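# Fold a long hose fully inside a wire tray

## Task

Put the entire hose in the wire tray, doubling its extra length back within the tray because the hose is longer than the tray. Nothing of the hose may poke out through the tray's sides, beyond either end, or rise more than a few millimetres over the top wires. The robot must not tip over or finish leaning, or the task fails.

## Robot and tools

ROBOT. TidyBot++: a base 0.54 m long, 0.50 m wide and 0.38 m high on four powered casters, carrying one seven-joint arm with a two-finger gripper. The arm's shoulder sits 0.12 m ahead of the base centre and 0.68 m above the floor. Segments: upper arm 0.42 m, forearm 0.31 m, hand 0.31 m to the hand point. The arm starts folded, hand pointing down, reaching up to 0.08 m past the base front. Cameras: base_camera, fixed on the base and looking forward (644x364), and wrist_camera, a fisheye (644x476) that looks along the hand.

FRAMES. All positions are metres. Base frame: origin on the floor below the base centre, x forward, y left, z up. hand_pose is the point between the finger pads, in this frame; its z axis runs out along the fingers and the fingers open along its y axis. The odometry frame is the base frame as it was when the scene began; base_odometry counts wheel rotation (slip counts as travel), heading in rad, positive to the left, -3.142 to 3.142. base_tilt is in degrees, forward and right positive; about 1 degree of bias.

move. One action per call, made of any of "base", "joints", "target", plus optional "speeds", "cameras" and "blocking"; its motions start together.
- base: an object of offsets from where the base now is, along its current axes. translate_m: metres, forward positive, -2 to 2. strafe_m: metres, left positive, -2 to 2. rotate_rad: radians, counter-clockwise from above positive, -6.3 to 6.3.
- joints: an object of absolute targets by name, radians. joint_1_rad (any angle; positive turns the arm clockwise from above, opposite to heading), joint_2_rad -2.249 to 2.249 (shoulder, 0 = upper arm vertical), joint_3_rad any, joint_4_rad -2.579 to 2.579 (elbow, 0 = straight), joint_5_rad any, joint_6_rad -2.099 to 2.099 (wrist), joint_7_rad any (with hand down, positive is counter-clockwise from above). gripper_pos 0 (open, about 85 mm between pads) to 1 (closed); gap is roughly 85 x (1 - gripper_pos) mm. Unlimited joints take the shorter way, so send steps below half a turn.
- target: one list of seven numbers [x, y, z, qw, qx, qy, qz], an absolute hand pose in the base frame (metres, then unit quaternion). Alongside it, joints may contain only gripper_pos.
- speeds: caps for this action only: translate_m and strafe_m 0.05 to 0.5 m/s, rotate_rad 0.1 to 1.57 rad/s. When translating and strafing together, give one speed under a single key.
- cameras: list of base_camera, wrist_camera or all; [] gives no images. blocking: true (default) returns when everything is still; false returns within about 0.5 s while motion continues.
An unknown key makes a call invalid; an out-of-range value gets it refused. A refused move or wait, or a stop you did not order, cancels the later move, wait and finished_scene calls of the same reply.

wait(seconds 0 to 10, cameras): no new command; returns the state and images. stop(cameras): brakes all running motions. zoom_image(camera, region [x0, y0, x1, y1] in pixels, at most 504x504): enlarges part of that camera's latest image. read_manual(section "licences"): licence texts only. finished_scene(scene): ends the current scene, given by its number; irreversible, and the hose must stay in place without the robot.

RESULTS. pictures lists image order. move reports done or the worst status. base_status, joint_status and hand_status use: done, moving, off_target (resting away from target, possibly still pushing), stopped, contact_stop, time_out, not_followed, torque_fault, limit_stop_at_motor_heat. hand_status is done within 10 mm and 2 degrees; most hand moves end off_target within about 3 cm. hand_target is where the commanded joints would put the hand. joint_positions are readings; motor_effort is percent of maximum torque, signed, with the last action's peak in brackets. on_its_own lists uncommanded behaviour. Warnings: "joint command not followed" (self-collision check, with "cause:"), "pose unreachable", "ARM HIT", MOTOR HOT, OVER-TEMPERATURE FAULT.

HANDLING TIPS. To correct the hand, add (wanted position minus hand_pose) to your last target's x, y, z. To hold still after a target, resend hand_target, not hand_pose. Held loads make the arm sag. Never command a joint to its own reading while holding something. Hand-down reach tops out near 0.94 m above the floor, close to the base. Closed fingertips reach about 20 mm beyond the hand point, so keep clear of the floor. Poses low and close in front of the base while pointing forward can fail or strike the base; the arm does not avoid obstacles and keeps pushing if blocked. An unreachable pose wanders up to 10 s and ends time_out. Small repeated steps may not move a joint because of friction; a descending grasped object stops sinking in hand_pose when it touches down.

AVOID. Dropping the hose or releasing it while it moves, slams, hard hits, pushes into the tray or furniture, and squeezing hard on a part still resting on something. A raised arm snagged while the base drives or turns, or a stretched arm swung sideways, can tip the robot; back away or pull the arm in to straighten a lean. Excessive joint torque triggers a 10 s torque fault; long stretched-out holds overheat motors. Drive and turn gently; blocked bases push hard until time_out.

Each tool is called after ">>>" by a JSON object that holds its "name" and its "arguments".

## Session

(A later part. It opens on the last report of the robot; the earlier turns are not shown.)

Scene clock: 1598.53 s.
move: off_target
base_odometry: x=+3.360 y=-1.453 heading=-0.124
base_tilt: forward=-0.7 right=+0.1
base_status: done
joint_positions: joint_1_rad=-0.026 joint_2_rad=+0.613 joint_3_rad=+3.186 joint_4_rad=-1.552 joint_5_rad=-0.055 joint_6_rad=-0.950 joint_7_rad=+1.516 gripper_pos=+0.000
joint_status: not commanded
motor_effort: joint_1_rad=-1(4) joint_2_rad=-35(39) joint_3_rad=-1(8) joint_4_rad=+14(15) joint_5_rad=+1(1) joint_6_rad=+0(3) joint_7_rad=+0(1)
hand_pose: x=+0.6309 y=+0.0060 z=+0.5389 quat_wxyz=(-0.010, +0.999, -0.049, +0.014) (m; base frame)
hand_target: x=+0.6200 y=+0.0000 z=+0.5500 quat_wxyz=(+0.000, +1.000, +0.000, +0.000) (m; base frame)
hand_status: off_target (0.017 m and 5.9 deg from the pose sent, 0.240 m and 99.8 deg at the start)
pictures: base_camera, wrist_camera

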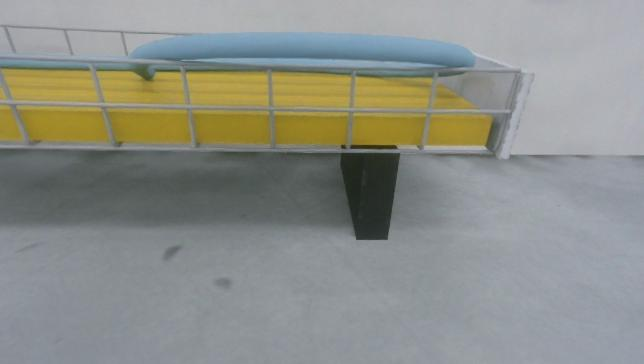

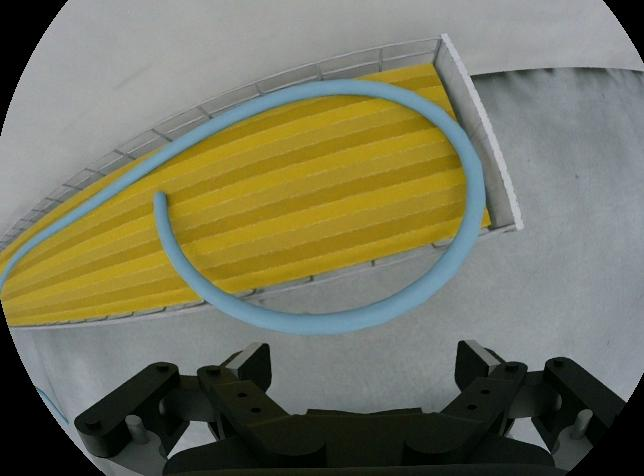

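>>> {"name": "move", "arguments": {"joints": {"gripper_pos": 0.3}, "cameras": []}}

>>> {"name": "move", "arguments": {"target": [0.54, 0.04, 0.36, 0, 0.663, -0.749, 0]}}

Scene clock: 1606.93 s.
move: done
base_odometry: x=+3.360 y=-1.453 heading=-0.124
base_tilt: forward=-0.7 right=+0.1
base_status: not commanded
joint_positions: joint_1_rad=-0.026 joint_2_rad=+0.613 joint_3_rad=+3.186 joint_4_rad=-1.552 joint_5_rad=-0.054 joint_6_rad=-0.952 joint_7_rad=+1.518 gripper_pos=+0.300
joint_status: all done
motor_effort: joint_1_rad=+0(1) joint_2_rad=-36(36) joint_3_rad=-1(1) joint_4_rad=+15(15) joint_5_rad=+1(1) joint_6_rad=+0(1) joint_7_rad=+0(1)
hand_pose: x=+0.6304 y=+0.0057 z=+0.5389 quat_wxyz=(-0.010, +0.999, -0.047, +0.013) (m; base frame)
hand_target: x=+0.6200 y=+0.0000 z=+0.5500 quat_wxyz=(+0.000, +1.000, +0.000, +0.000) (m; base frame)
hand_status: not commanded
pictures: none
No camera images: "cameras" was empty.

Scene clock: 1609.03 s.
move: off_target
base_odometry: x=+3.360 y=-1.453 heading=-0.124
base_tilt: forward=-0.7 right=+0.1
base_status: not commanded
joint_positions: joint_1_rad=-0.317 joint_2_rad=+0.852 joint_3_rad=+3.476 joint_4_rad=-1.940 joint_5_rad=-0.617 joint_6_rad=-0.501 joint_7_rad=+0.460 gripper_pos=+0.300
joint_status: not commanded
motor_effort: joint_1_rad=+0(2) joint_2_rad=-33(36) joint_3_rad=+3(4) joint_4_rad=+6(15) joint_5_rad=+1(1) joint_6_rad=-1(1) joint_7_rad=+0(1)
hand_pose: x=+0.5312 y=+0.0474 z=+0.3618 quat_wxyz=(+0.006, +0.701, -0.712, -0.025) (m; base frame)
hand_target: x=+0.5400 y=+0.0400 z=+0.3600 quat_wxyz=(+0.000, +0.663, -0.749, +0.000) (m; base frame)
hand_status: off_target (0.012 m and 6.7 deg from the pose sent, 0.203 m and 91.6 deg at the start)
pictures: base_camera, wrist_camera

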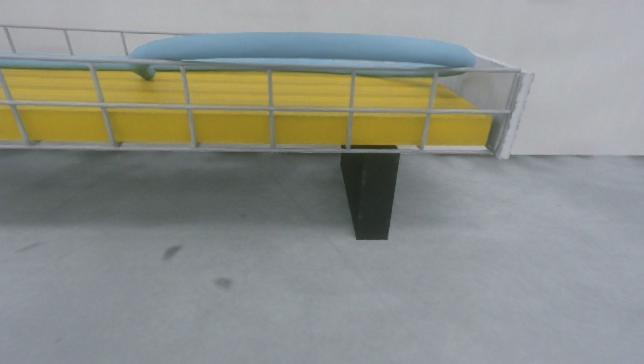

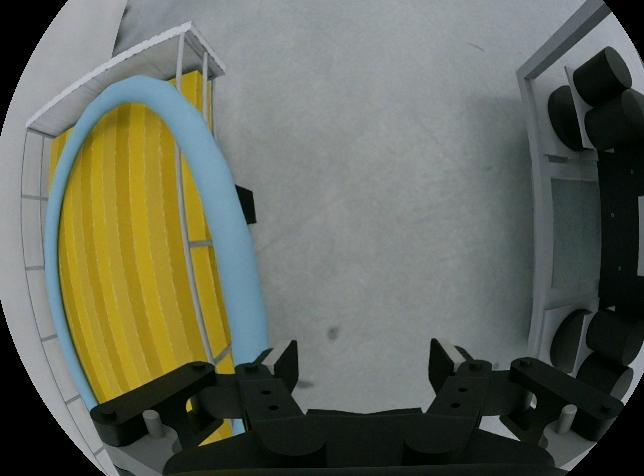

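>>> {"name": "move", "arguments": {"target": [0.625, 0.04, 0.33, 0, 0.70, -0.714, 0]}}

Scene clock: 1613.57 s.
move: off_target
base_odometry: x=+3.360 y=-1.453 heading=-0.124
base_tilt: forward=-0.7 right=+0.1
base_status: not commanded
joint_positions: joint_1_rad=-0.310 joint_2_rad=+1.001 joint_3_rad=+3.477 joint_4_rad=-1.655 joint_5_rad=-0.582 joint_6_rad=-0.538 joint_7_rad=+0.416 gripper_pos=+0.300
joint_status: not commanded
motor_effort: joint_1_rad=-1(1) joint_2_rad=-39(40) joint_3_rad=+3(4) joint_4_rad=+9(9) joint_5_rad=+0(1) joint_6_rad=+0(1) joint_7_rad=+0(1)
hand_pose: x=+0.6352 y=+0.0568 z=+0.3310 quat_wxyz=(-0.020, +0.721, -0.692, +0.013) (m; base frame)
hand_target: x=+0.6250 y=+0.0400 z=+0.3300 quat_wxyz=(+0.000, +0.700, -0.714, +0.000) (m; base frame)
hand_status: off_target (0.020 m and 4.4 deg from the pose sent, 0.099 m and 3.0 deg at the start)
pictures: base_camera, wrist_camera

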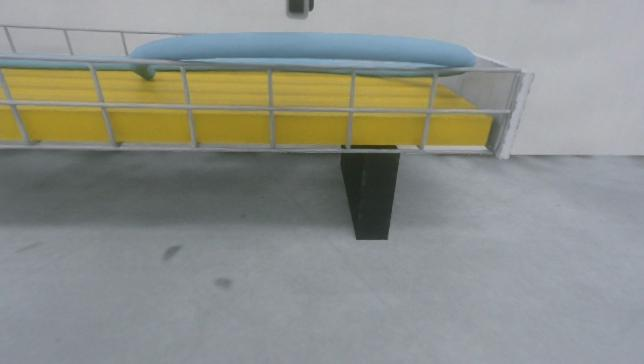

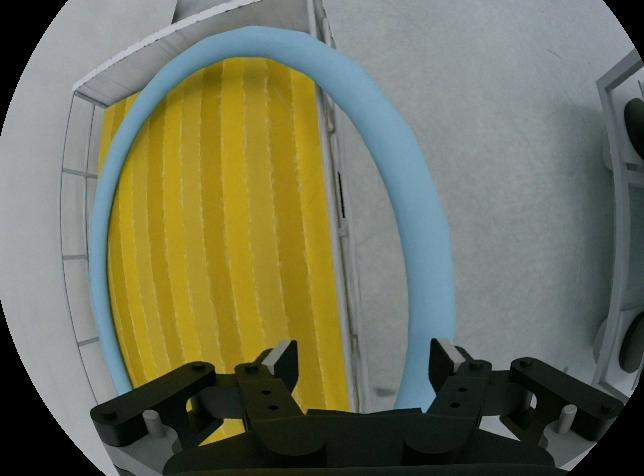

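>>> {"name": "move", "arguments": {"target": [0.587, 0.04, 0.29, 0, 0.70, -0.714, 0]}}

Scene clock: 1616.13 s.
move: done
base_odometry: x=+3.360 y=-1.453 heading=-0.124
base_tilt: forward=-0.7 right=+0.1
base_status: not commanded
joint_positions: joint_1_rad=-0.298 joint_2_rad=+1.053 joint_3_rad=+3.459 joint_4_rad=-1.754 joint_5_rad=-0.629 joint_6_rad=-0.471 joint_7_rad=+0.429 gripper_pos=+0.300
joint_status: not commanded
motor_effort: joint_1_rad=+0(1) joint_2_rad=-38(40) joint_3_rad=+3(4) joint_4_rad=+6(9) joint_5_rad=+1(1) joint_6_rad=-1(1) joint_7_rad=+0(1)
hand_pose: x=+0.5807 y=+0.0420 z=+0.2922 quat_wxyz=(+0.014, +0.701, -0.713, -0.008) (m; base frame)
hand_target: x=+0.5870 y=+0.0400 z=+0.2900 quat_wxyz=(+0.000, +0.700, -0.714, +0.000) (m; base frame)
hand_status: done (0.007 m and 1.8 deg from the pose sent, 0.065 m and 4.4 deg at the start)
pictures: base_camera, wrist_camera

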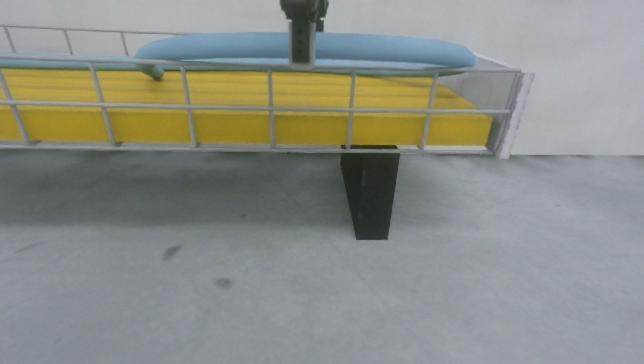

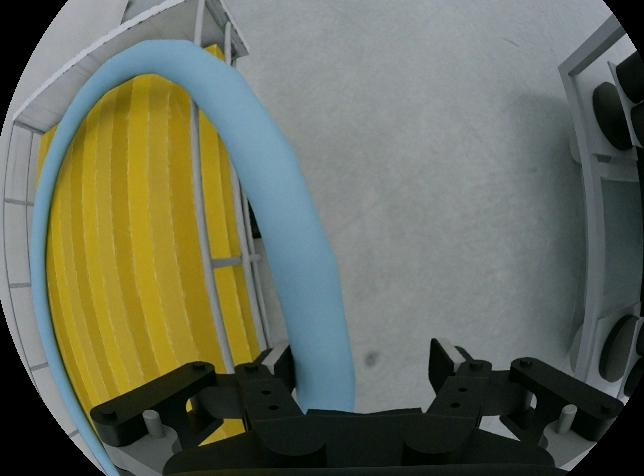

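>>> {"name": "move", "arguments": {"target": [0.60, 0.04, 0.282, 0, 0.70, -0.714, 0], "cameras": []}}

>>> {"name": "move", "arguments": {"joints": {"gripper_pos": 0.95}}}

Scene clock: 1619.03 s.
move: done
base_odometry: x=+3.360 y=-1.453 heading=-0.124
base_tilt: forward=-0.7 right=+0.1
base_status: not commanded
joint_positions: joint_1_rad=-0.297 joint_2_rad=+1.075 joint_3_rad=+3.459 joint_4_rad=-1.717 joint_5_rad=-0.629 joint_6_rad=-0.471 joint_7_rad=+0.429 gripper_pos=+0.300
joint_status: not commanded
motor_effort: joint_1_rad=-1(1) joint_2_rad=-38(39) joint_3_rad=+3(4) joint_4_rad=+6(7) joint_5_rad=+1(1) joint_6_rad=-1(1) joint_7_rad=+0(1)
hand_pose: x=+0.5939 y=+0.0428 z=+0.2857 quat_wxyz=(+0.010, +0.704, -0.710, -0.002) (m; base frame)
hand_target: x=+0.6000 y=+0.0400 z=+0.2820 quat_wxyz=(+0.000, +0.700, -0.714, +0.000) (m; base frame)
hand_status: done (0.008 m and 1.3 deg from the pose sent, 0.022 m and 1.8 deg at the start)
pictures: none
No camera images: "cameras" was empty.

Scene clock: 1619.93 s.
move: off_target
base_odometry: x=+3.360 y=-1.453 heading=-0.124
base_tilt: forward=-0.7 right=+0.1
base_status: not commanded
joint_positions: joint_1_rad=-0.297 joint_2_rad=+1.075 joint_3_rad=+3.459 joint_4_rad=-1.717 joint_5_rad=-0.629 joint_6_rad=-0.471 joint_7_rad=+0.429 gripper_pos=+0.747
joint_status: gripper_pos off_target (ended at +0.747, target +0.950)
motor_effort: joint_1_rad=-1(1) joint_2_rad=-38(39) joint_3_rad=+4(5) joint_4_rad=+6(7) joint_5_rad=+1(1) joint_6_rad=+0(1) joint_7_rad=-1(1)
hand_pose: x=+0.5939 y=+0.0428 z=+0.2857 quat_wxyz=(+0.010, +0.704, -0.710, -0.002) (m; base frame)
hand_target: x=+0.6000 y=+0.0400 z=+0.2820 quat_wxyz=(+0.000, +0.700, -0.714, +0.000) (m; base frame)
hand_status: not commanded
pictures: base_camera, wrist_camera

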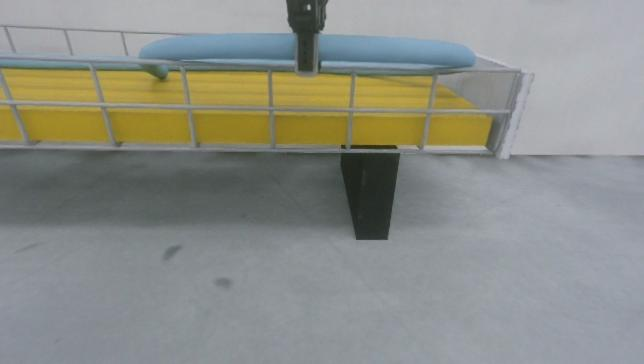

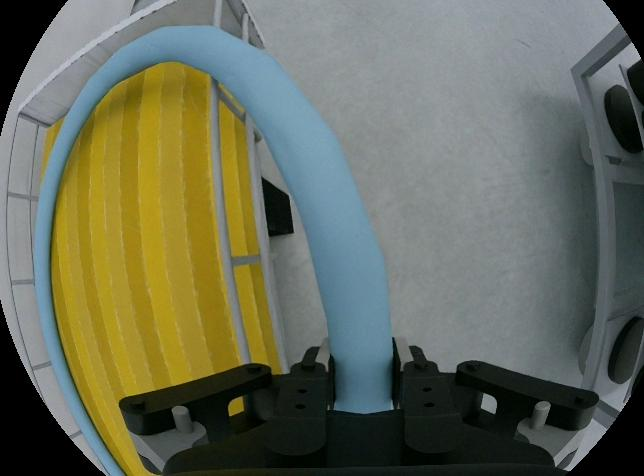

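>>> {"name": "move", "arguments": {"target": [0.62, 0.04, 0.31, -0.05, 0.69, -0.71, 0.05], "base": {"translate_m": 0.12, "strafe_m": 0.04}, "speeds": {"translate_m": 0.15}}}

>>> {"name": "move", "arguments": {"target": [0.63, 0.04, 0.23, -0.05, 0.69, -0.71, 0.05]}}

Scene clock: 1624.53 s.
move: off_target
base_odometry: x=+3.484 y=-1.428 heading=-0.125
base_tilt: forward=-0.7 right=+0.1
base_status: done
joint_positions: joint_1_rad=-0.264 joint_2_rad=+1.039 joint_3_rad=+3.412 joint_4_rad=-1.839 joint_5_rad=-0.719 joint_6_rad=-0.348 joint_7_rad=+0.510 gripper_pos=+0.748
joint_status: not commanded
motor_effort: joint_1_rad=-2(3) joint_2_rad=-43(43) joint_3_rad=+2(4) joint_4_rad=+14(14) joint_5_rad=-1(2) joint_6_rad=+4(5) joint_7_rad=-1(1)
hand_pose: x=+0.5696 y=+0.0362 z=+0.2868 quat_wxyz=(-0.003, +0.689, -0.725, +0.006) (m; base frame)
hand_target: x=+0.6200 y=+0.0400 z=+0.3100 quat_wxyz=(-0.050, +0.695, -0.715, +0.050) (m; base frame)
hand_status: off_target (0.056 m and 7.5 deg from the pose sent, 0.036 m and 9.2 deg at the start)
pictures: base_camera, wrist_camera

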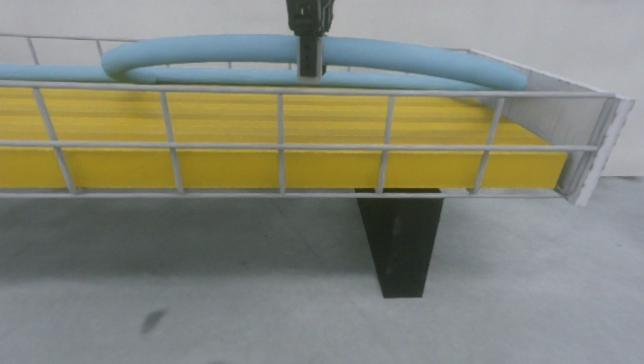

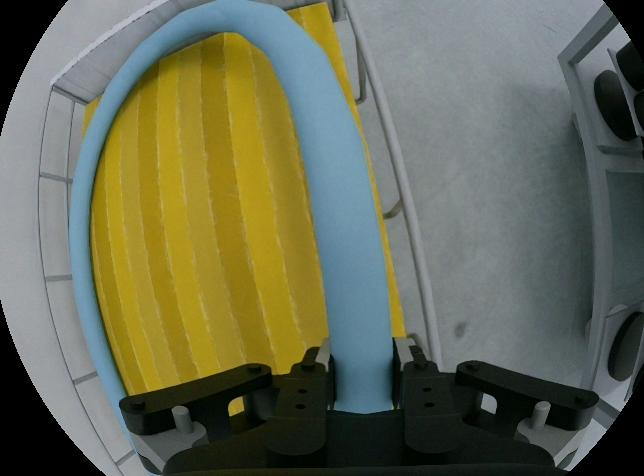

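Scene clock: 1625.77 s.
move: off_target
base_odometry: x=+3.484 y=-1.428 heading=-0.125
base_tilt: forward=-0.8 right=+0.1
base_status: not commanded
joint_positions: joint_1_rad=-0.197 joint_2_rad=+1.178 joint_3_rad=+3.327 joint_4_rad=-1.754 joint_5_rad=-0.781 joint_6_rad=-0.234 joint_7_rad=+0.586 gripper_pos=+0.752
joint_status: not commanded
motor_effort: joint_1_rad=-2(4) joint_2_rad=-39(43) joint_3_rad=-1(3) joint_4_rad=+11(15) joint_5_rad=-1(3) joint_6_rad=+4(7) joint_7_rad=-1(1)
hand_pose: x=+0.5896 y=+0.0333 z=+0.2274 quat_wxyz=(-0.017, +0.690, -0.724, +0.017) (m; base frame)
hand_target: x=+0.6300 y=+0.0400 z=+0.2300 quat_wxyz=(-0.050, +0.695, -0.715, +0.050) (m; base frame)
hand_status: off_target (0.041 m and 5.5 deg from the pose sent, 0.083 m and 7.5 deg at the start)
pictures: base_camera, wrist_camera

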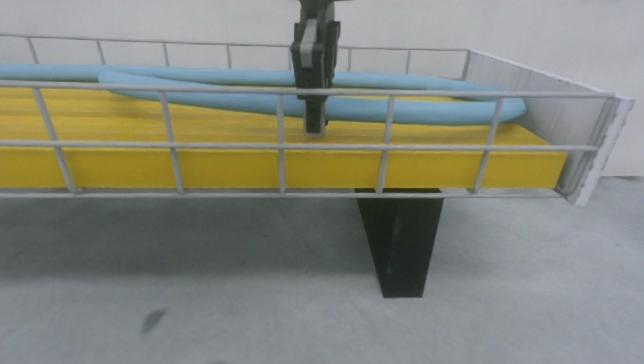

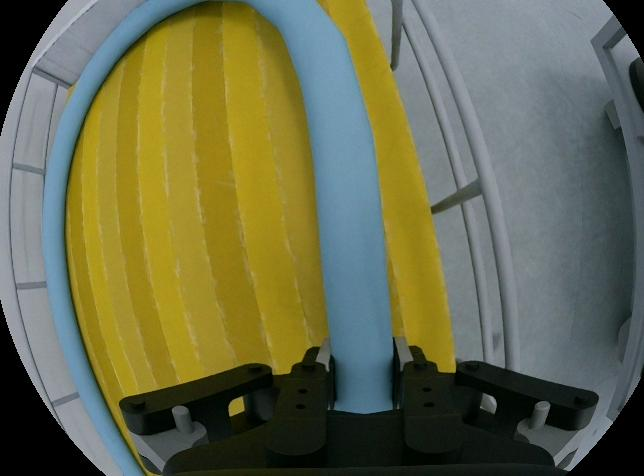

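>>> {"name": "move", "arguments": {"target": [0.63, 0.04, 0.212, -0.05, 0.69, -0.71, 0.05], "cameras": []}}

>>> {"name": "move", "arguments": {"joints": {"gripper_pos": 0.5}}}

Scene clock: 1629.10 s.
move: off_target
base_odometry: x=+3.484 y=-1.428 heading=-0.124
base_tilt: forward=-0.7 right=+0.1
base_status: not commanded
joint_positions: joint_1_rad=-0.182 joint_2_rad=+1.192 joint_3_rad=+3.307 joint_4_rad=-1.743 joint_5_rad=-0.788 joint_6_rad=-0.215 joint_7_rad=+0.604 gripper_pos=+0.752
joint_status: not commanded
motor_effort: joint_1_rad=-2(3) joint_2_rad=-35(39) joint_3_rad=-1(3) joint_4_rad=+13(18) joint_5_rad=-2(2) joint_6_rad=+6(10) joint_7_rad=+0(1)
hand_pose: x=+0.5936 y=+0.0351 z=+0.2210 quat_wxyz=(-0.023, +0.692, -0.722, +0.018) (m; base frame)
hand_target: x=+0.6300 y=+0.0400 z=+0.2120 quat_wxyz=(-0.050, +0.695, -0.715, +0.050) (m; base frame)
hand_status: off_target (0.038 m and 4.9 deg from the pose sent, 0.044 m and 5.5 deg at the start)
pictures: none
No camera images: "cameras" was empty.

Scene clock: 1629.90 s.
move: done
base_odometry: x=+3.484 y=-1.428 heading=-0.125
base_tilt: forward=-0.7 right=+0.1
base_status: not commanded
joint_positions: joint_1_rad=-0.181 joint_2_rad=+1.197 joint_3_rad=+3.304 joint_4_rad=-1.729 joint_5_rad=-0.796 joint_6_rad=-0.197 joint_7_rad=+0.604 gripper_pos=+0.500
joint_status: all done
motor_effort: joint_1_rad=-2(3) joint_2_rad=-34(38) joint_3_rad=-2(3) joint_4_rad=+11(16) joint_5_rad=-1(2) joint_6_rad=+4(8) joint_7_rad=+0(1)
hand_pose: x=+0.6035 y=+0.0343 z=+0.2197 quat_wxyz=(-0.029, +0.689, -0.723, +0.028) (m; base frame)
hand_target: x=+0.6300 y=+0.0400 z=+0.2120 quat_wxyz=(-0.050, +0.695, -0.715, +0.050) (m; base frame)
hand_status: not commanded
pictures: base_camera, wrist_camera

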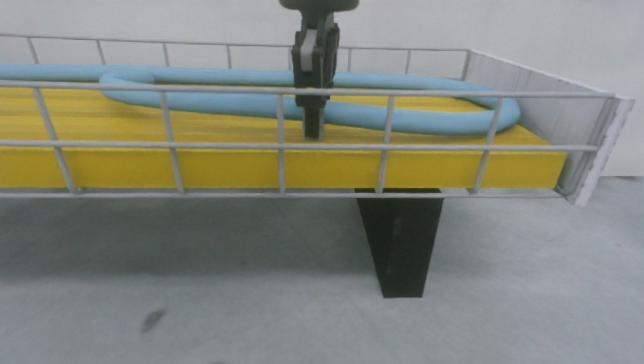

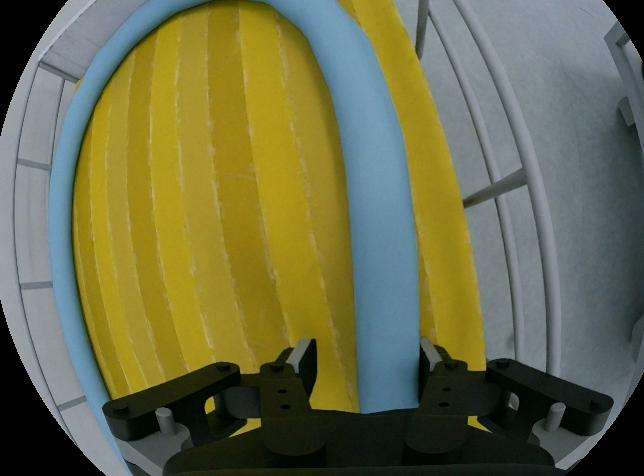

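Lovely. Open to 0.3 and lift.

>>> {"name": "move", "arguments": {"joints": {"gripper_pos": 0.3}}}

>>> {"name": "move", "arguments": {"target": [0.61, 0.04, 0.34, -0.05, 0.69, -0.71, 0.05]}}

Scene clock: 1633.27 s.
move: done
base_odometry: x=+3.484 y=-1.428 heading=-0.125
base_tilt: forward=-0.7 right=+0.1
base_status: not commanded
joint_positions: joint_1_rad=-0.181 joint_2_rad=+1.205 joint_3_rad=+3.302 joint_4_rad=-1.717 joint_5_rad=-0.798 joint_6_rad=-0.187 joint_7_rad=+0.604 gripper_pos=+0.300
joint_status: all done
motor_effort: joint_1_rad=-2(2) joint_2_rad=-36(37) joint_3_rad=-2(2) joint_4_rad=+9(9) joint_5_rad=+0(1) joint_6_rad=+2(3) joint_7_rad=-1(1)
hand_pose: x=+0.6106 y=+0.0336 z=+0.2177 quat_wxyz=(-0.032, +0.689, -0.723, +0.034) (m; base frame)
hand_target: x=+0.6300 y=+0.0400 z=+0.2120 quat_wxyz=(-0.050, +0.695, -0.715, +0.050) (m; base frame)
hand_status: not commanded
pictures: base_camera, wrist_camera

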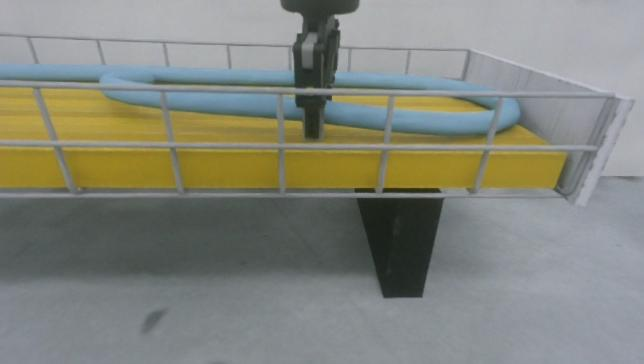

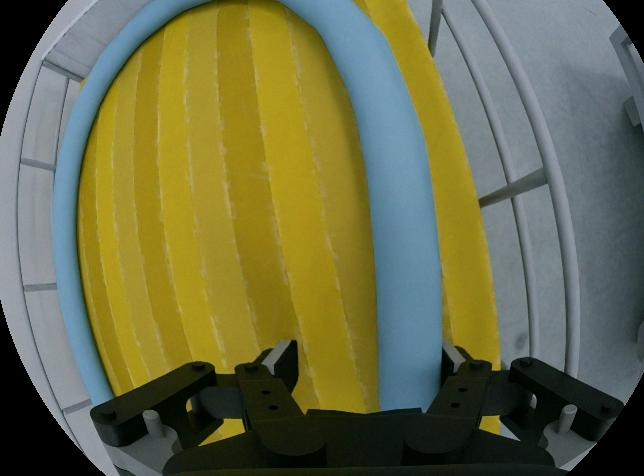

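Scene clock: 1634.67 s.
move: off_target
base_odometry: x=+3.484 y=-1.428 heading=-0.125
base_tilt: forward=-0.7 right=+0.1
base_status: not commanded
joint_positions: joint_1_rad=-0.248 joint_2_rad=+0.950 joint_3_rad=+3.410 joint_4_rad=-1.869 joint_5_rad=-0.764 joint_6_rad=-0.272 joint_7_rad=+0.596 gripper_pos=+0.300
joint_status: not commanded
motor_effort: joint_1_rad=-2(2) joint_2_rad=-40(46) joint_3_rad=+2(2) joint_4_rad=+12(13) joint_5_rad=+0(1) joint_6_rad=+3(4) joint_7_rad=+0(1)
hand_pose: x=+0.6062 y=+0.0264 z=+0.3263 quat_wxyz=(-0.045, +0.694, -0.716, +0.054) (m; base frame)
hand_target: x=+0.6100 y=+0.0400 z=+0.3400 quat_wxyz=(-0.050, +0.695, -0.715, +0.050) (m; base frame)
hand_status: off_target (0.020 m and 0.8 deg from the pose sent, 0.122 m and 3.0 deg at the start)
pictures: base_camera, wrist_camera

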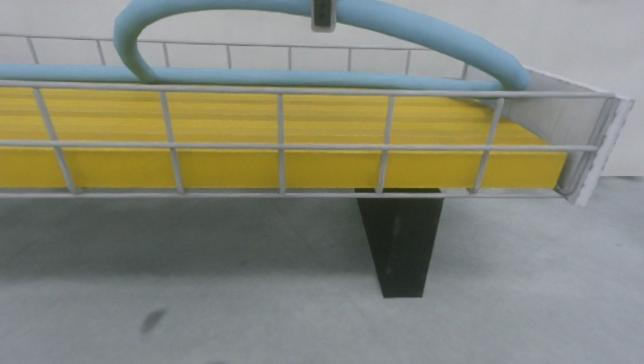

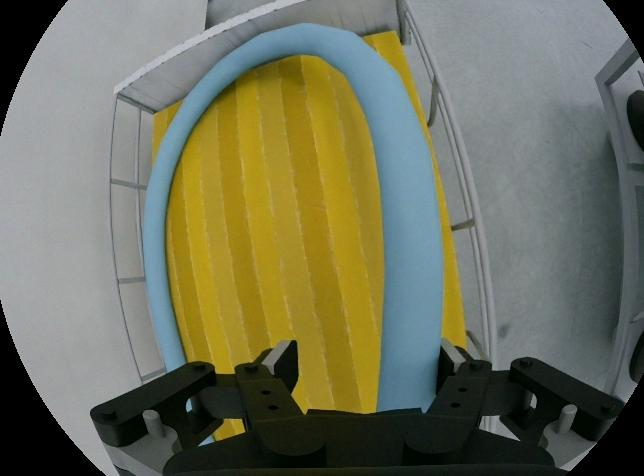

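>>> {"name": "move", "arguments": {"target": [0.63, 0.04, 0.212, -0.05, 0.69, -0.71, 0.05]}}

>>> {"name": "move", "arguments": {"base": {"translate_m": -0.03}, "joints": {"gripper_pos": 0.25}}}

Scene clock: 1639.67 s.
move: off_target
base_odometry: x=+3.484 y=-1.428 heading=-0.125
base_tilt: forward=-0.7 right=+0.1
base_status: not commanded
joint_positions: joint_1_rad=-0.181 joint_2_rad=+1.204 joint_3_rad=+3.306 joint_4_rad=-1.720 joint_5_rad=-0.796 joint_6_rad=-0.188 joint_7_rad=+0.610 gripper_pos=+0.300
joint_status: not commanded
motor_effort: joint_1_rad=-2(3) joint_2_rad=-36(44) joint_3_rad=-2(3) joint_4_rad=+10(14) joint_5_rad=-1(2) joint_6_rad=+3(7) joint_7_rad=-1(1)
hand_pose: x=+0.6088 y=+0.0315 z=+0.2177 quat_wxyz=(-0.030, +0.691, -0.721, +0.034) (m; base frame)
hand_target: x=+0.6300 y=+0.0400 z=+0.2120 quat_wxyz=(-0.050, +0.695, -0.715, +0.050) (m; base frame)
hand_status: off_target (0.024 m and 3.1 deg from the pose sent, 0.118 m and 0.8 deg at the start)
pictures: base_camera, wrist_camera

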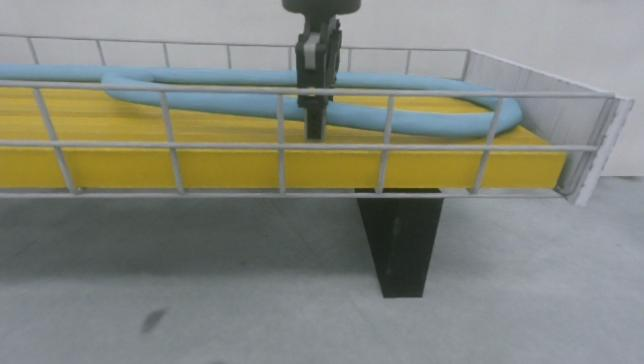

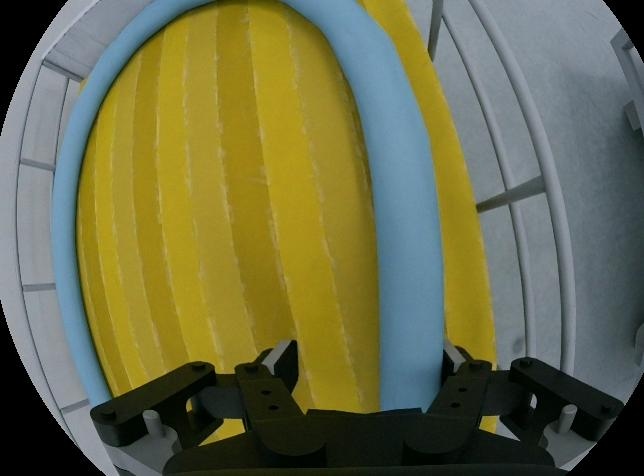

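Scene clock: 1640.47 s.
move: done
base_odometry: x=+3.454 y=-1.425 heading=-0.125
base_tilt: forward=-0.7 right=+0.1
base_status: done
joint_positions: joint_1_rad=-0.181 joint_2_rad=+1.208 joint_3_rad=+3.298 joint_4_rad=-1.675 joint_5_rad=-0.805 joint_6_rad=-0.157 joint_7_rad=+0.610 gripper_pos=+0.250
joint_status: all done
motor_effort: joint_1_rad=-1(3) joint_2_rad=-37(39) joint_3_rad=-1(1) joint_4_rad=+2(9) joint_5_rad=+0(1) joint_6_rad=-1(3) joint_7_rad=+0(1)
hand_pose: x=+0.6410 y=+0.0347 z=+0.2214 quat_wxyz=(-0.052, +0.690, -0.720, +0.058) (m; base frame)
hand_target: x=+0.6300 y=+0.0400 z=+0.2120 quat_wxyz=(-0.050, +0.695, -0.715, +0.050) (m; base frame)
hand_status: not commanded
pictures: base_camera, wrist_camera

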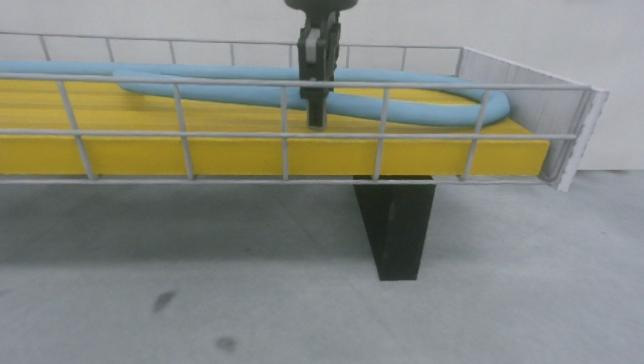

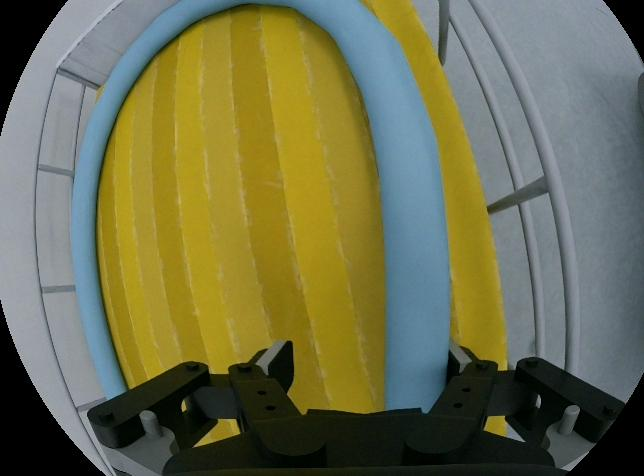

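>>> {"name": "move", "arguments": {"base": {"translate_m": -0.04}}}

Scene clock: 1645.70 s.
move: done
base_odometry: x=+3.415 y=-1.420 heading=-0.125
base_tilt: forward=-0.7 right=+0.0
base_status: done
joint_positions: joint_1_rad=-0.181 joint_2_rad=+1.192 joint_3_rad=+3.296 joint_4_rad=-1.637 joint_5_rad=-0.808 joint_6_rad=-0.130 joint_7_rad=+0.610 gripper_pos=+0.250
joint_status: not commanded
motor_effort: joint_1_rad=-1(2) joint_2_rad=-32(38) joint_3_rad=+0(2) joint_4_rad=-3(7) joint_5_rad=+1(1) joint_6_rad=-5(6) joint_7_rad=+0(1)
hand_pose: x=+0.6777 y=+0.0358 z=+0.2369 quat_wxyz=(-0.077, +0.687, -0.717, +0.086) (m; base frame)
hand_target: x=+0.6300 y=+0.0400 z=+0.2120 quat_wxyz=(-0.050, +0.695, -0.715, +0.050) (m; base frame)
hand_status: not commanded
pictures: base_camera, wrist_camera

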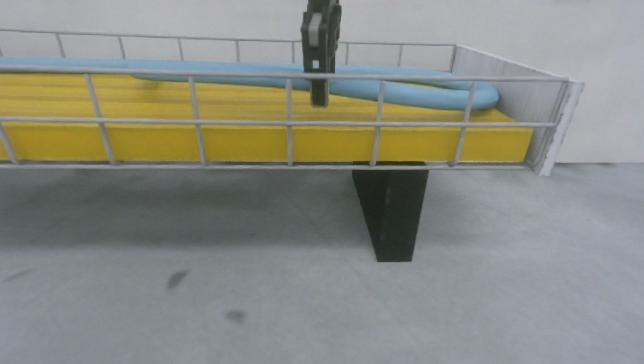

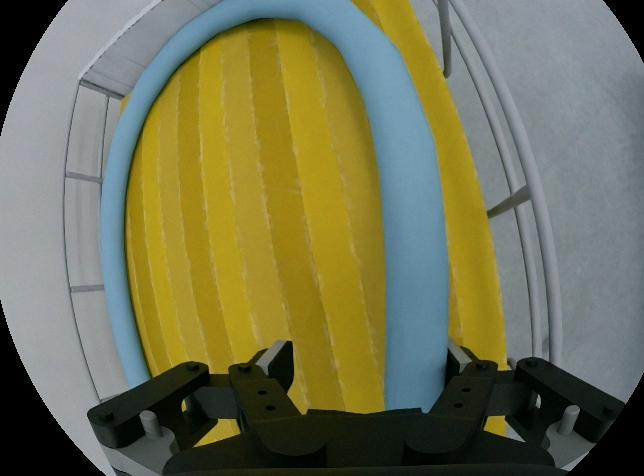

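>>> {"name": "move", "arguments": {"target": [0.67, 0.04, 0.235, 0.074, 0.688, -0.708, -0.071]}}

Scene clock: 1656.80 s.
move: off_target
base_odometry: x=+3.415 y=-1.420 heading=-0.125
base_tilt: forward=-0.7 right=+0.1
base_status: not commanded
joint_positions: joint_1_rad=-0.174 joint_2_rad=+1.364 joint_3_rad=+3.421 joint_4_rad=-1.126 joint_5_rad=-0.402 joint_6_rad=-0.927 joint_7_rad=+0.201 gripper_pos=+0.250
joint_status: not commanded
motor_effort: joint_1_rad=-2(6) joint_2_rad=-49(50) joint_3_rad=+1(4) joint_4_rad=+13(15) joint_5_rad=-1(3) joint_6_rad=+2(5) joint_7_rad=+0(1)
hand_pose: x=+0.6565 y=+0.0361 z=+0.2218 quat_wxyz=(+0.068, +0.703, -0.703, -0.087) (m; base frame)
hand_target: x=+0.6700 y=+0.0400 z=+0.2350 quat_wxyz=(+0.075, +0.693, -0.713, -0.072) (m; base frame)
hand_status: off_target (0.019 m and 2.5 deg from the pose sent, 0.009 m and 25.0 deg at the start)
pictures: base_camera, wrist_camera

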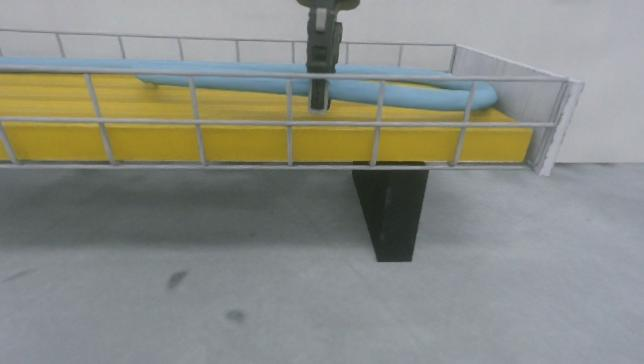

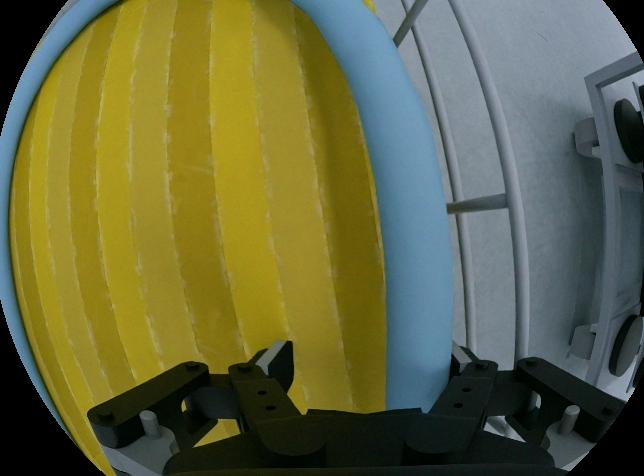

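>>> {"name": "move", "arguments": {"target": [0.705, 0.04, 0.32, 0.074, 0.688, -0.708, -0.071]}}

Scene clock: 1659.40 s.
move: off_target
base_odometry: x=+3.415 y=-1.420 heading=-0.125
base_tilt: forward=-0.7 right=+0.1
base_status: not commanded
joint_positions: joint_1_rad=-0.174 joint_2_rad=+1.286 joint_3_rad=+3.421 joint_4_rad=-1.005 joint_5_rad=-0.330 joint_6_rad=-1.139 joint_7_rad=+0.145 gripper_pos=+0.250
joint_status: not commanded
motor_effort: joint_1_rad=-3(4) joint_2_rad=-51(56) joint_3_rad=+1(1) joint_4_rad=+16(17) joint_5_rad=-2(2) joint_6_rad=+3(3) joint_7_rad=+0(1)
hand_pose: x=+0.6842 y=+0.0443 z=+0.2974 quat_wxyz=(+0.080, +0.710, -0.693, -0.094) (m; base frame)
hand_target: x=+0.7050 y=+0.0400 z=+0.3200 quat_wxyz=(+0.075, +0.693, -0.713, -0.072) (m; base frame)
hand_status: off_target (0.031 m and 4.0 deg from the pose sent, 0.110 m and 2.5 deg at the start)
pictures: base_camera, wrist_camera

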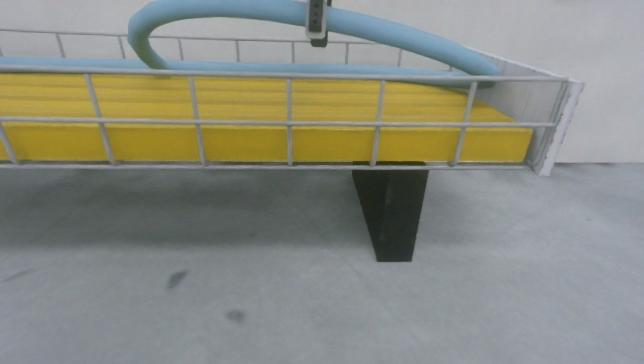

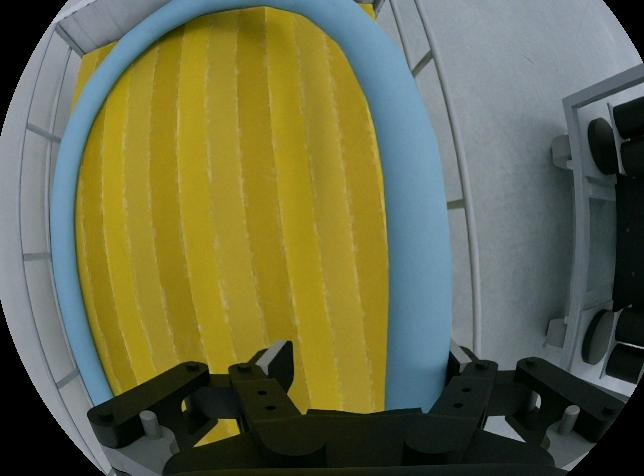

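>>> {"name": "move", "arguments": {"joints": {"gripper_pos": 0.0}, "cameras": []}}

>>> {"name": "move", "arguments": {"target": [0.64, 0.04, 0.45, -0.05, 0.69, -0.71, 0.05]}}

Scene clock: 1678.53 s.
move: done
base_odometry: x=+3.415 y=-1.420 heading=-0.125
base_tilt: forward=-0.8 right=+0.1
base_status: not commanded
joint_positions: joint_1_rad=-0.174 joint_2_rad=+1.286 joint_3_rad=+3.421 joint_4_rad=-1.003 joint_5_rad=-0.330 joint_6_rad=-1.140 joint_7_rad=+0.145 gripper_pos=+0.000
joint_status: all done
motor_effort: joint_1_rad=-3(3) joint_2_rad=-51(51) joint_3_rad=+1(1) joint_4_rad=+16(17) joint_5_rad=-2(2) joint_6_rad=+2(3) joint_7_rad=+0(1)
hand_pose: x=+0.6847 y=+0.0444 z=+0.2978 quat_wxyz=(+0.080, +0.710, -0.693, -0.094) (m; base frame)
hand_target: x=+0.7050 y=+0.0400 z=+0.3200 quat_wxyz=(+0.075, +0.693, -0.713, -0.072) (m; base frame)
hand_status: not commanded
pictures: none
No camera images: "cameras" was empty.

Scene clock: 1680.87 s.
move: off_target
base_odometry: x=+3.415 y=-1.420 heading=-0.125
base_tilt: forward=-0.6 right=+0.1
base_status: not commanded
joint_positions: joint_1_rad=-0.320 joint_2_rad=+0.761 joint_3_rad=+3.524 joint_4_rad=-1.718 joint_5_rad=-0.425 joint_6_rad=-0.662 joint_7_rad=+0.218 gripper_pos=+0.000
joint_status: not commanded
motor_effort: joint_1_rad=-1(3) joint_2_rad=-36(52) joint_3_rad=+3(4) joint_4_rad=+11(17) joint_5_rad=+1(2) joint_6_rad=+0(2) joint_7_rad=+0(1)
hand_pose: x=+0.6274 y=+0.0382 z=+0.4405 quat_wxyz=(-0.029, +0.683, -0.730, +0.028) (m; base frame)
hand_target: x=+0.6400 y=+0.0400 z=+0.4500 quat_wxyz=(-0.050, +0.695, -0.715, +0.050) (m; base frame)
hand_status: off_target (0.016 m and 4.2 deg from the pose sent, 0.159 m and 22.5 deg at the start)
pictures: base_camera, wrist_camera

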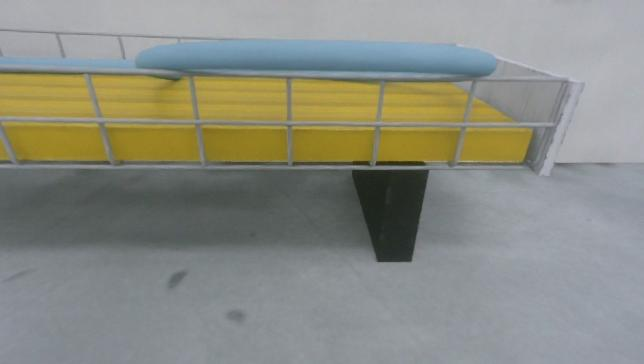

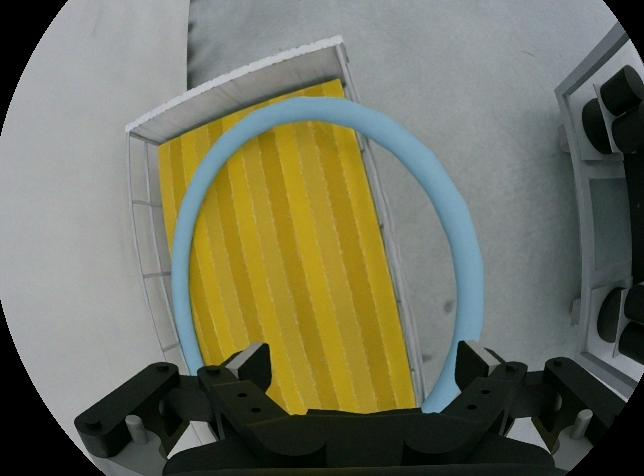

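>>> {"name": "move", "arguments": {"target": [0.62, 0.05, 0.52, 0, 1, 0, 0], "base": {"strafe_m": 0.1}}}

Scene clock: 1684.50 s.
move: off_target
base_odometry: x=+3.427 y=-1.320 heading=-0.125
base_tilt: forward=-0.7 right=+0.1
base_status: done
joint_positions: joint_1_rad=-0.125 joint_2_rad=+0.659 joint_3_rad=+3.185 joint_4_rad=-1.579 joint_5_rad=-0.055 joint_6_rad=-0.877 joint_7_rad=+1.416 gripper_pos=+0.000
joint_status: not commanded
motor_effort: joint_1_rad=+0(4) joint_2_rad=-37(37) joint_3_rad=-1(3) joint_4_rad=+14(14) joint_5_rad=+1(1) joint_6_rad=+0(1) joint_7_rad=+0(1)
hand_pose: x=+0.6294 y=+0.0562 z=+0.5085 quat_wxyz=(-0.010, +0.999, -0.050, +0.012) (m; base frame)
hand_target: x=+0.6200 y=+0.0500 z=+0.5200 quat_wxyz=(+0.000, +1.000, +0.000, +0.000) (m; base frame)
hand_status: off_target (0.016 m and 6.0 deg from the pose sent, 0.081 m and 93.9 deg at the start)
pictures: base_camera, wrist_camera

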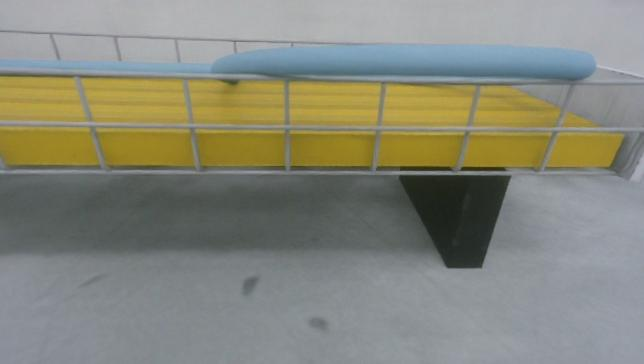

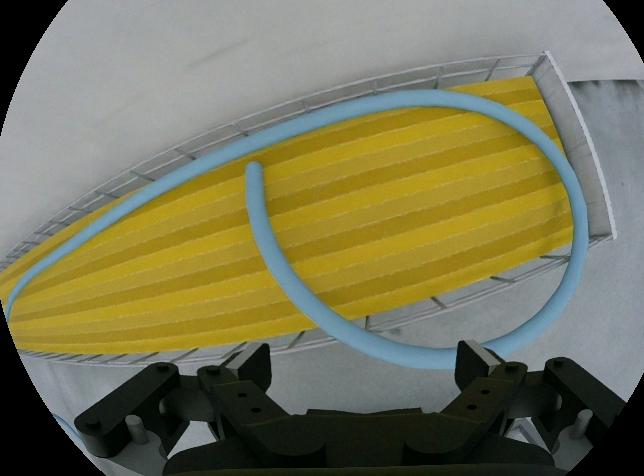

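>>> {"name": "move", "arguments": {"joints": {"gripper_pos": 0.3}, "cameras": []}}

>>> {"name": "move", "arguments": {"target": [0.68, 0.146, 0.33, 0, 0.996, 0.087, 0]}}

Scene clock: 1693.70 s.
move: done
base_odometry: x=+3.427 y=-1.320 heading=-0.125
base_tilt: forward=-0.7 right=+0.0
base_status: not commanded
joint_positions: joint_1_rad=-0.125 joint_2_rad=+0.659 joint_3_rad=+3.185 joint_4_rad=-1.579 joint_5_rad=-0.054 joint_6_rad=-0.878 joint_7_rad=+1.419 gripper_pos=+0.300
joint_status: all done
motor_effort: joint_1_rad=+0(1) joint_2_rad=-36(37) joint_3_rad=-1(1) joint_4_rad=+14(14) joint_5_rad=+1(1) joint_6_rad=+0(1) joint_7_rad=+0(1)
hand_pose: x=+0.6290 y=+0.0559 z=+0.5085 quat_wxyz=(-0.009, +0.999, -0.048, +0.012) (m; base frame)
hand_target: x=+0.6200 y=+0.0500 z=+0.5200 quat_wxyz=(+0.000, +1.000, +0.000, +0.000) (m; base frame)
hand_status: not commanded
pictures: none
No camera images: "cameras" was empty.

Scene clock: 1695.40 s.
move: off_target
base_odometry: x=+3.427 y=-1.320 heading=-0.125
base_tilt: forward=-0.7 right=+0.1
base_status: not commanded
joint_positions: joint_1_rad=-0.239 joint_2_rad=+1.094 joint_3_rad=+3.164 joint_4_rad=-1.345 joint_5_rad=-0.044 joint_6_rad=-0.773 joint_7_rad=+1.428 gripper_pos=+0.300
joint_status: not commanded
motor_effort: joint_1_rad=+0(2) joint_2_rad=-44(47) joint_3_rad=-2(2) joint_4_rad=+11(14) joint_5_rad=+1(1) joint_6_rad=-1(1) joint_7_rad=+0(1)
hand_pose: x=+0.6592 y=+0.1294 z=+0.3244 quat_wxyz=(+0.002, +0.999, +0.026, -0.035) (m; base frame)
hand_target: x=+0.6800 y=+0.1460 z=+0.3300 quat_wxyz=(+0.000, +0.996, +0.087, +0.000) (m; base frame)
hand_status: off_target (0.027 m and 8.0 deg from the pose sent, 0.206 m and 15.5 deg at the start)
pictures: base_camera, wrist_camera

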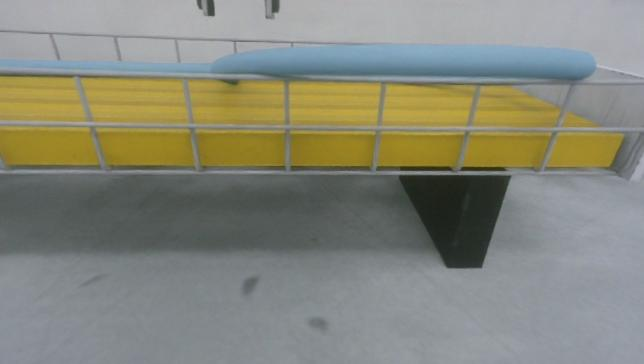

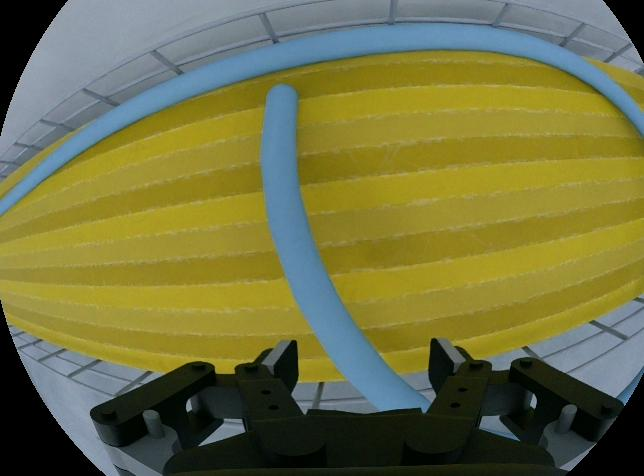

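>>> {"name": "move", "arguments": {"base": {"translate_m": 0.06, "strafe_m": 0.03}, "target": [0.68, 0.155, 0.27, 0, 0.982, 0.191, 0]}}

Scene clock: 1700.03 s.
move: off_target
base_odometry: x=+3.490 y=-1.298 heading=-0.124
base_tilt: forward=-0.7 right=+0.1
base_status: done
joint_positions: joint_1_rad=-0.241 joint_2_rad=+1.213 joint_3_rad=+3.128 joint_4_rad=-1.294 joint_5_rad=+0.011 joint_6_rad=-0.694 joint_7_rad=+1.584 gripper_pos=+0.300
joint_status: not commanded
motor_effort: joint_1_rad=-1(2) joint_2_rad=-45(49) joint_3_rad=-2(2) joint_4_rad=+10(12) joint_5_rad=+0(1) joint_6_rad=-1(2) joint_7_rad=+0(1)
hand_pose: x=+0.6632 y=+0.1413 z=+0.2656 quat_wxyz=(+0.000, +0.991, +0.133, -0.030) (m; base frame)
hand_target: x=+0.6800 y=+0.1550 z=+0.2700 quat_wxyz=(+0.000, +0.982, +0.191, +0.000) (m; base frame)
hand_status: off_target (0.022 m and 7.5 deg from the pose sent, 0.064 m and 19.4 deg at the start)
pictures: base_camera, wrist_camera

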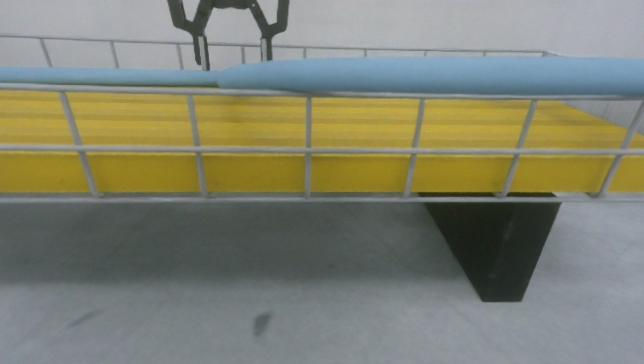

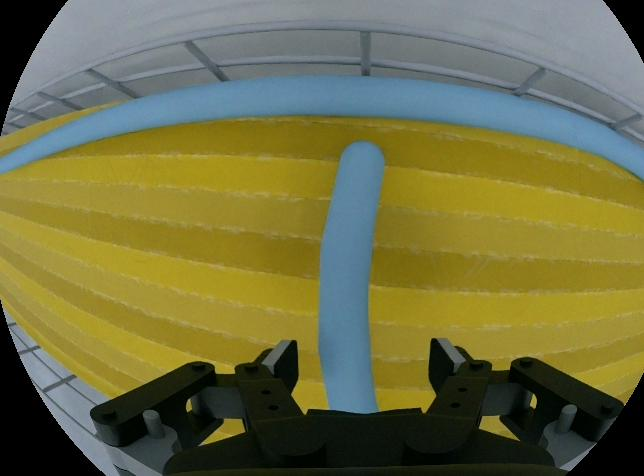

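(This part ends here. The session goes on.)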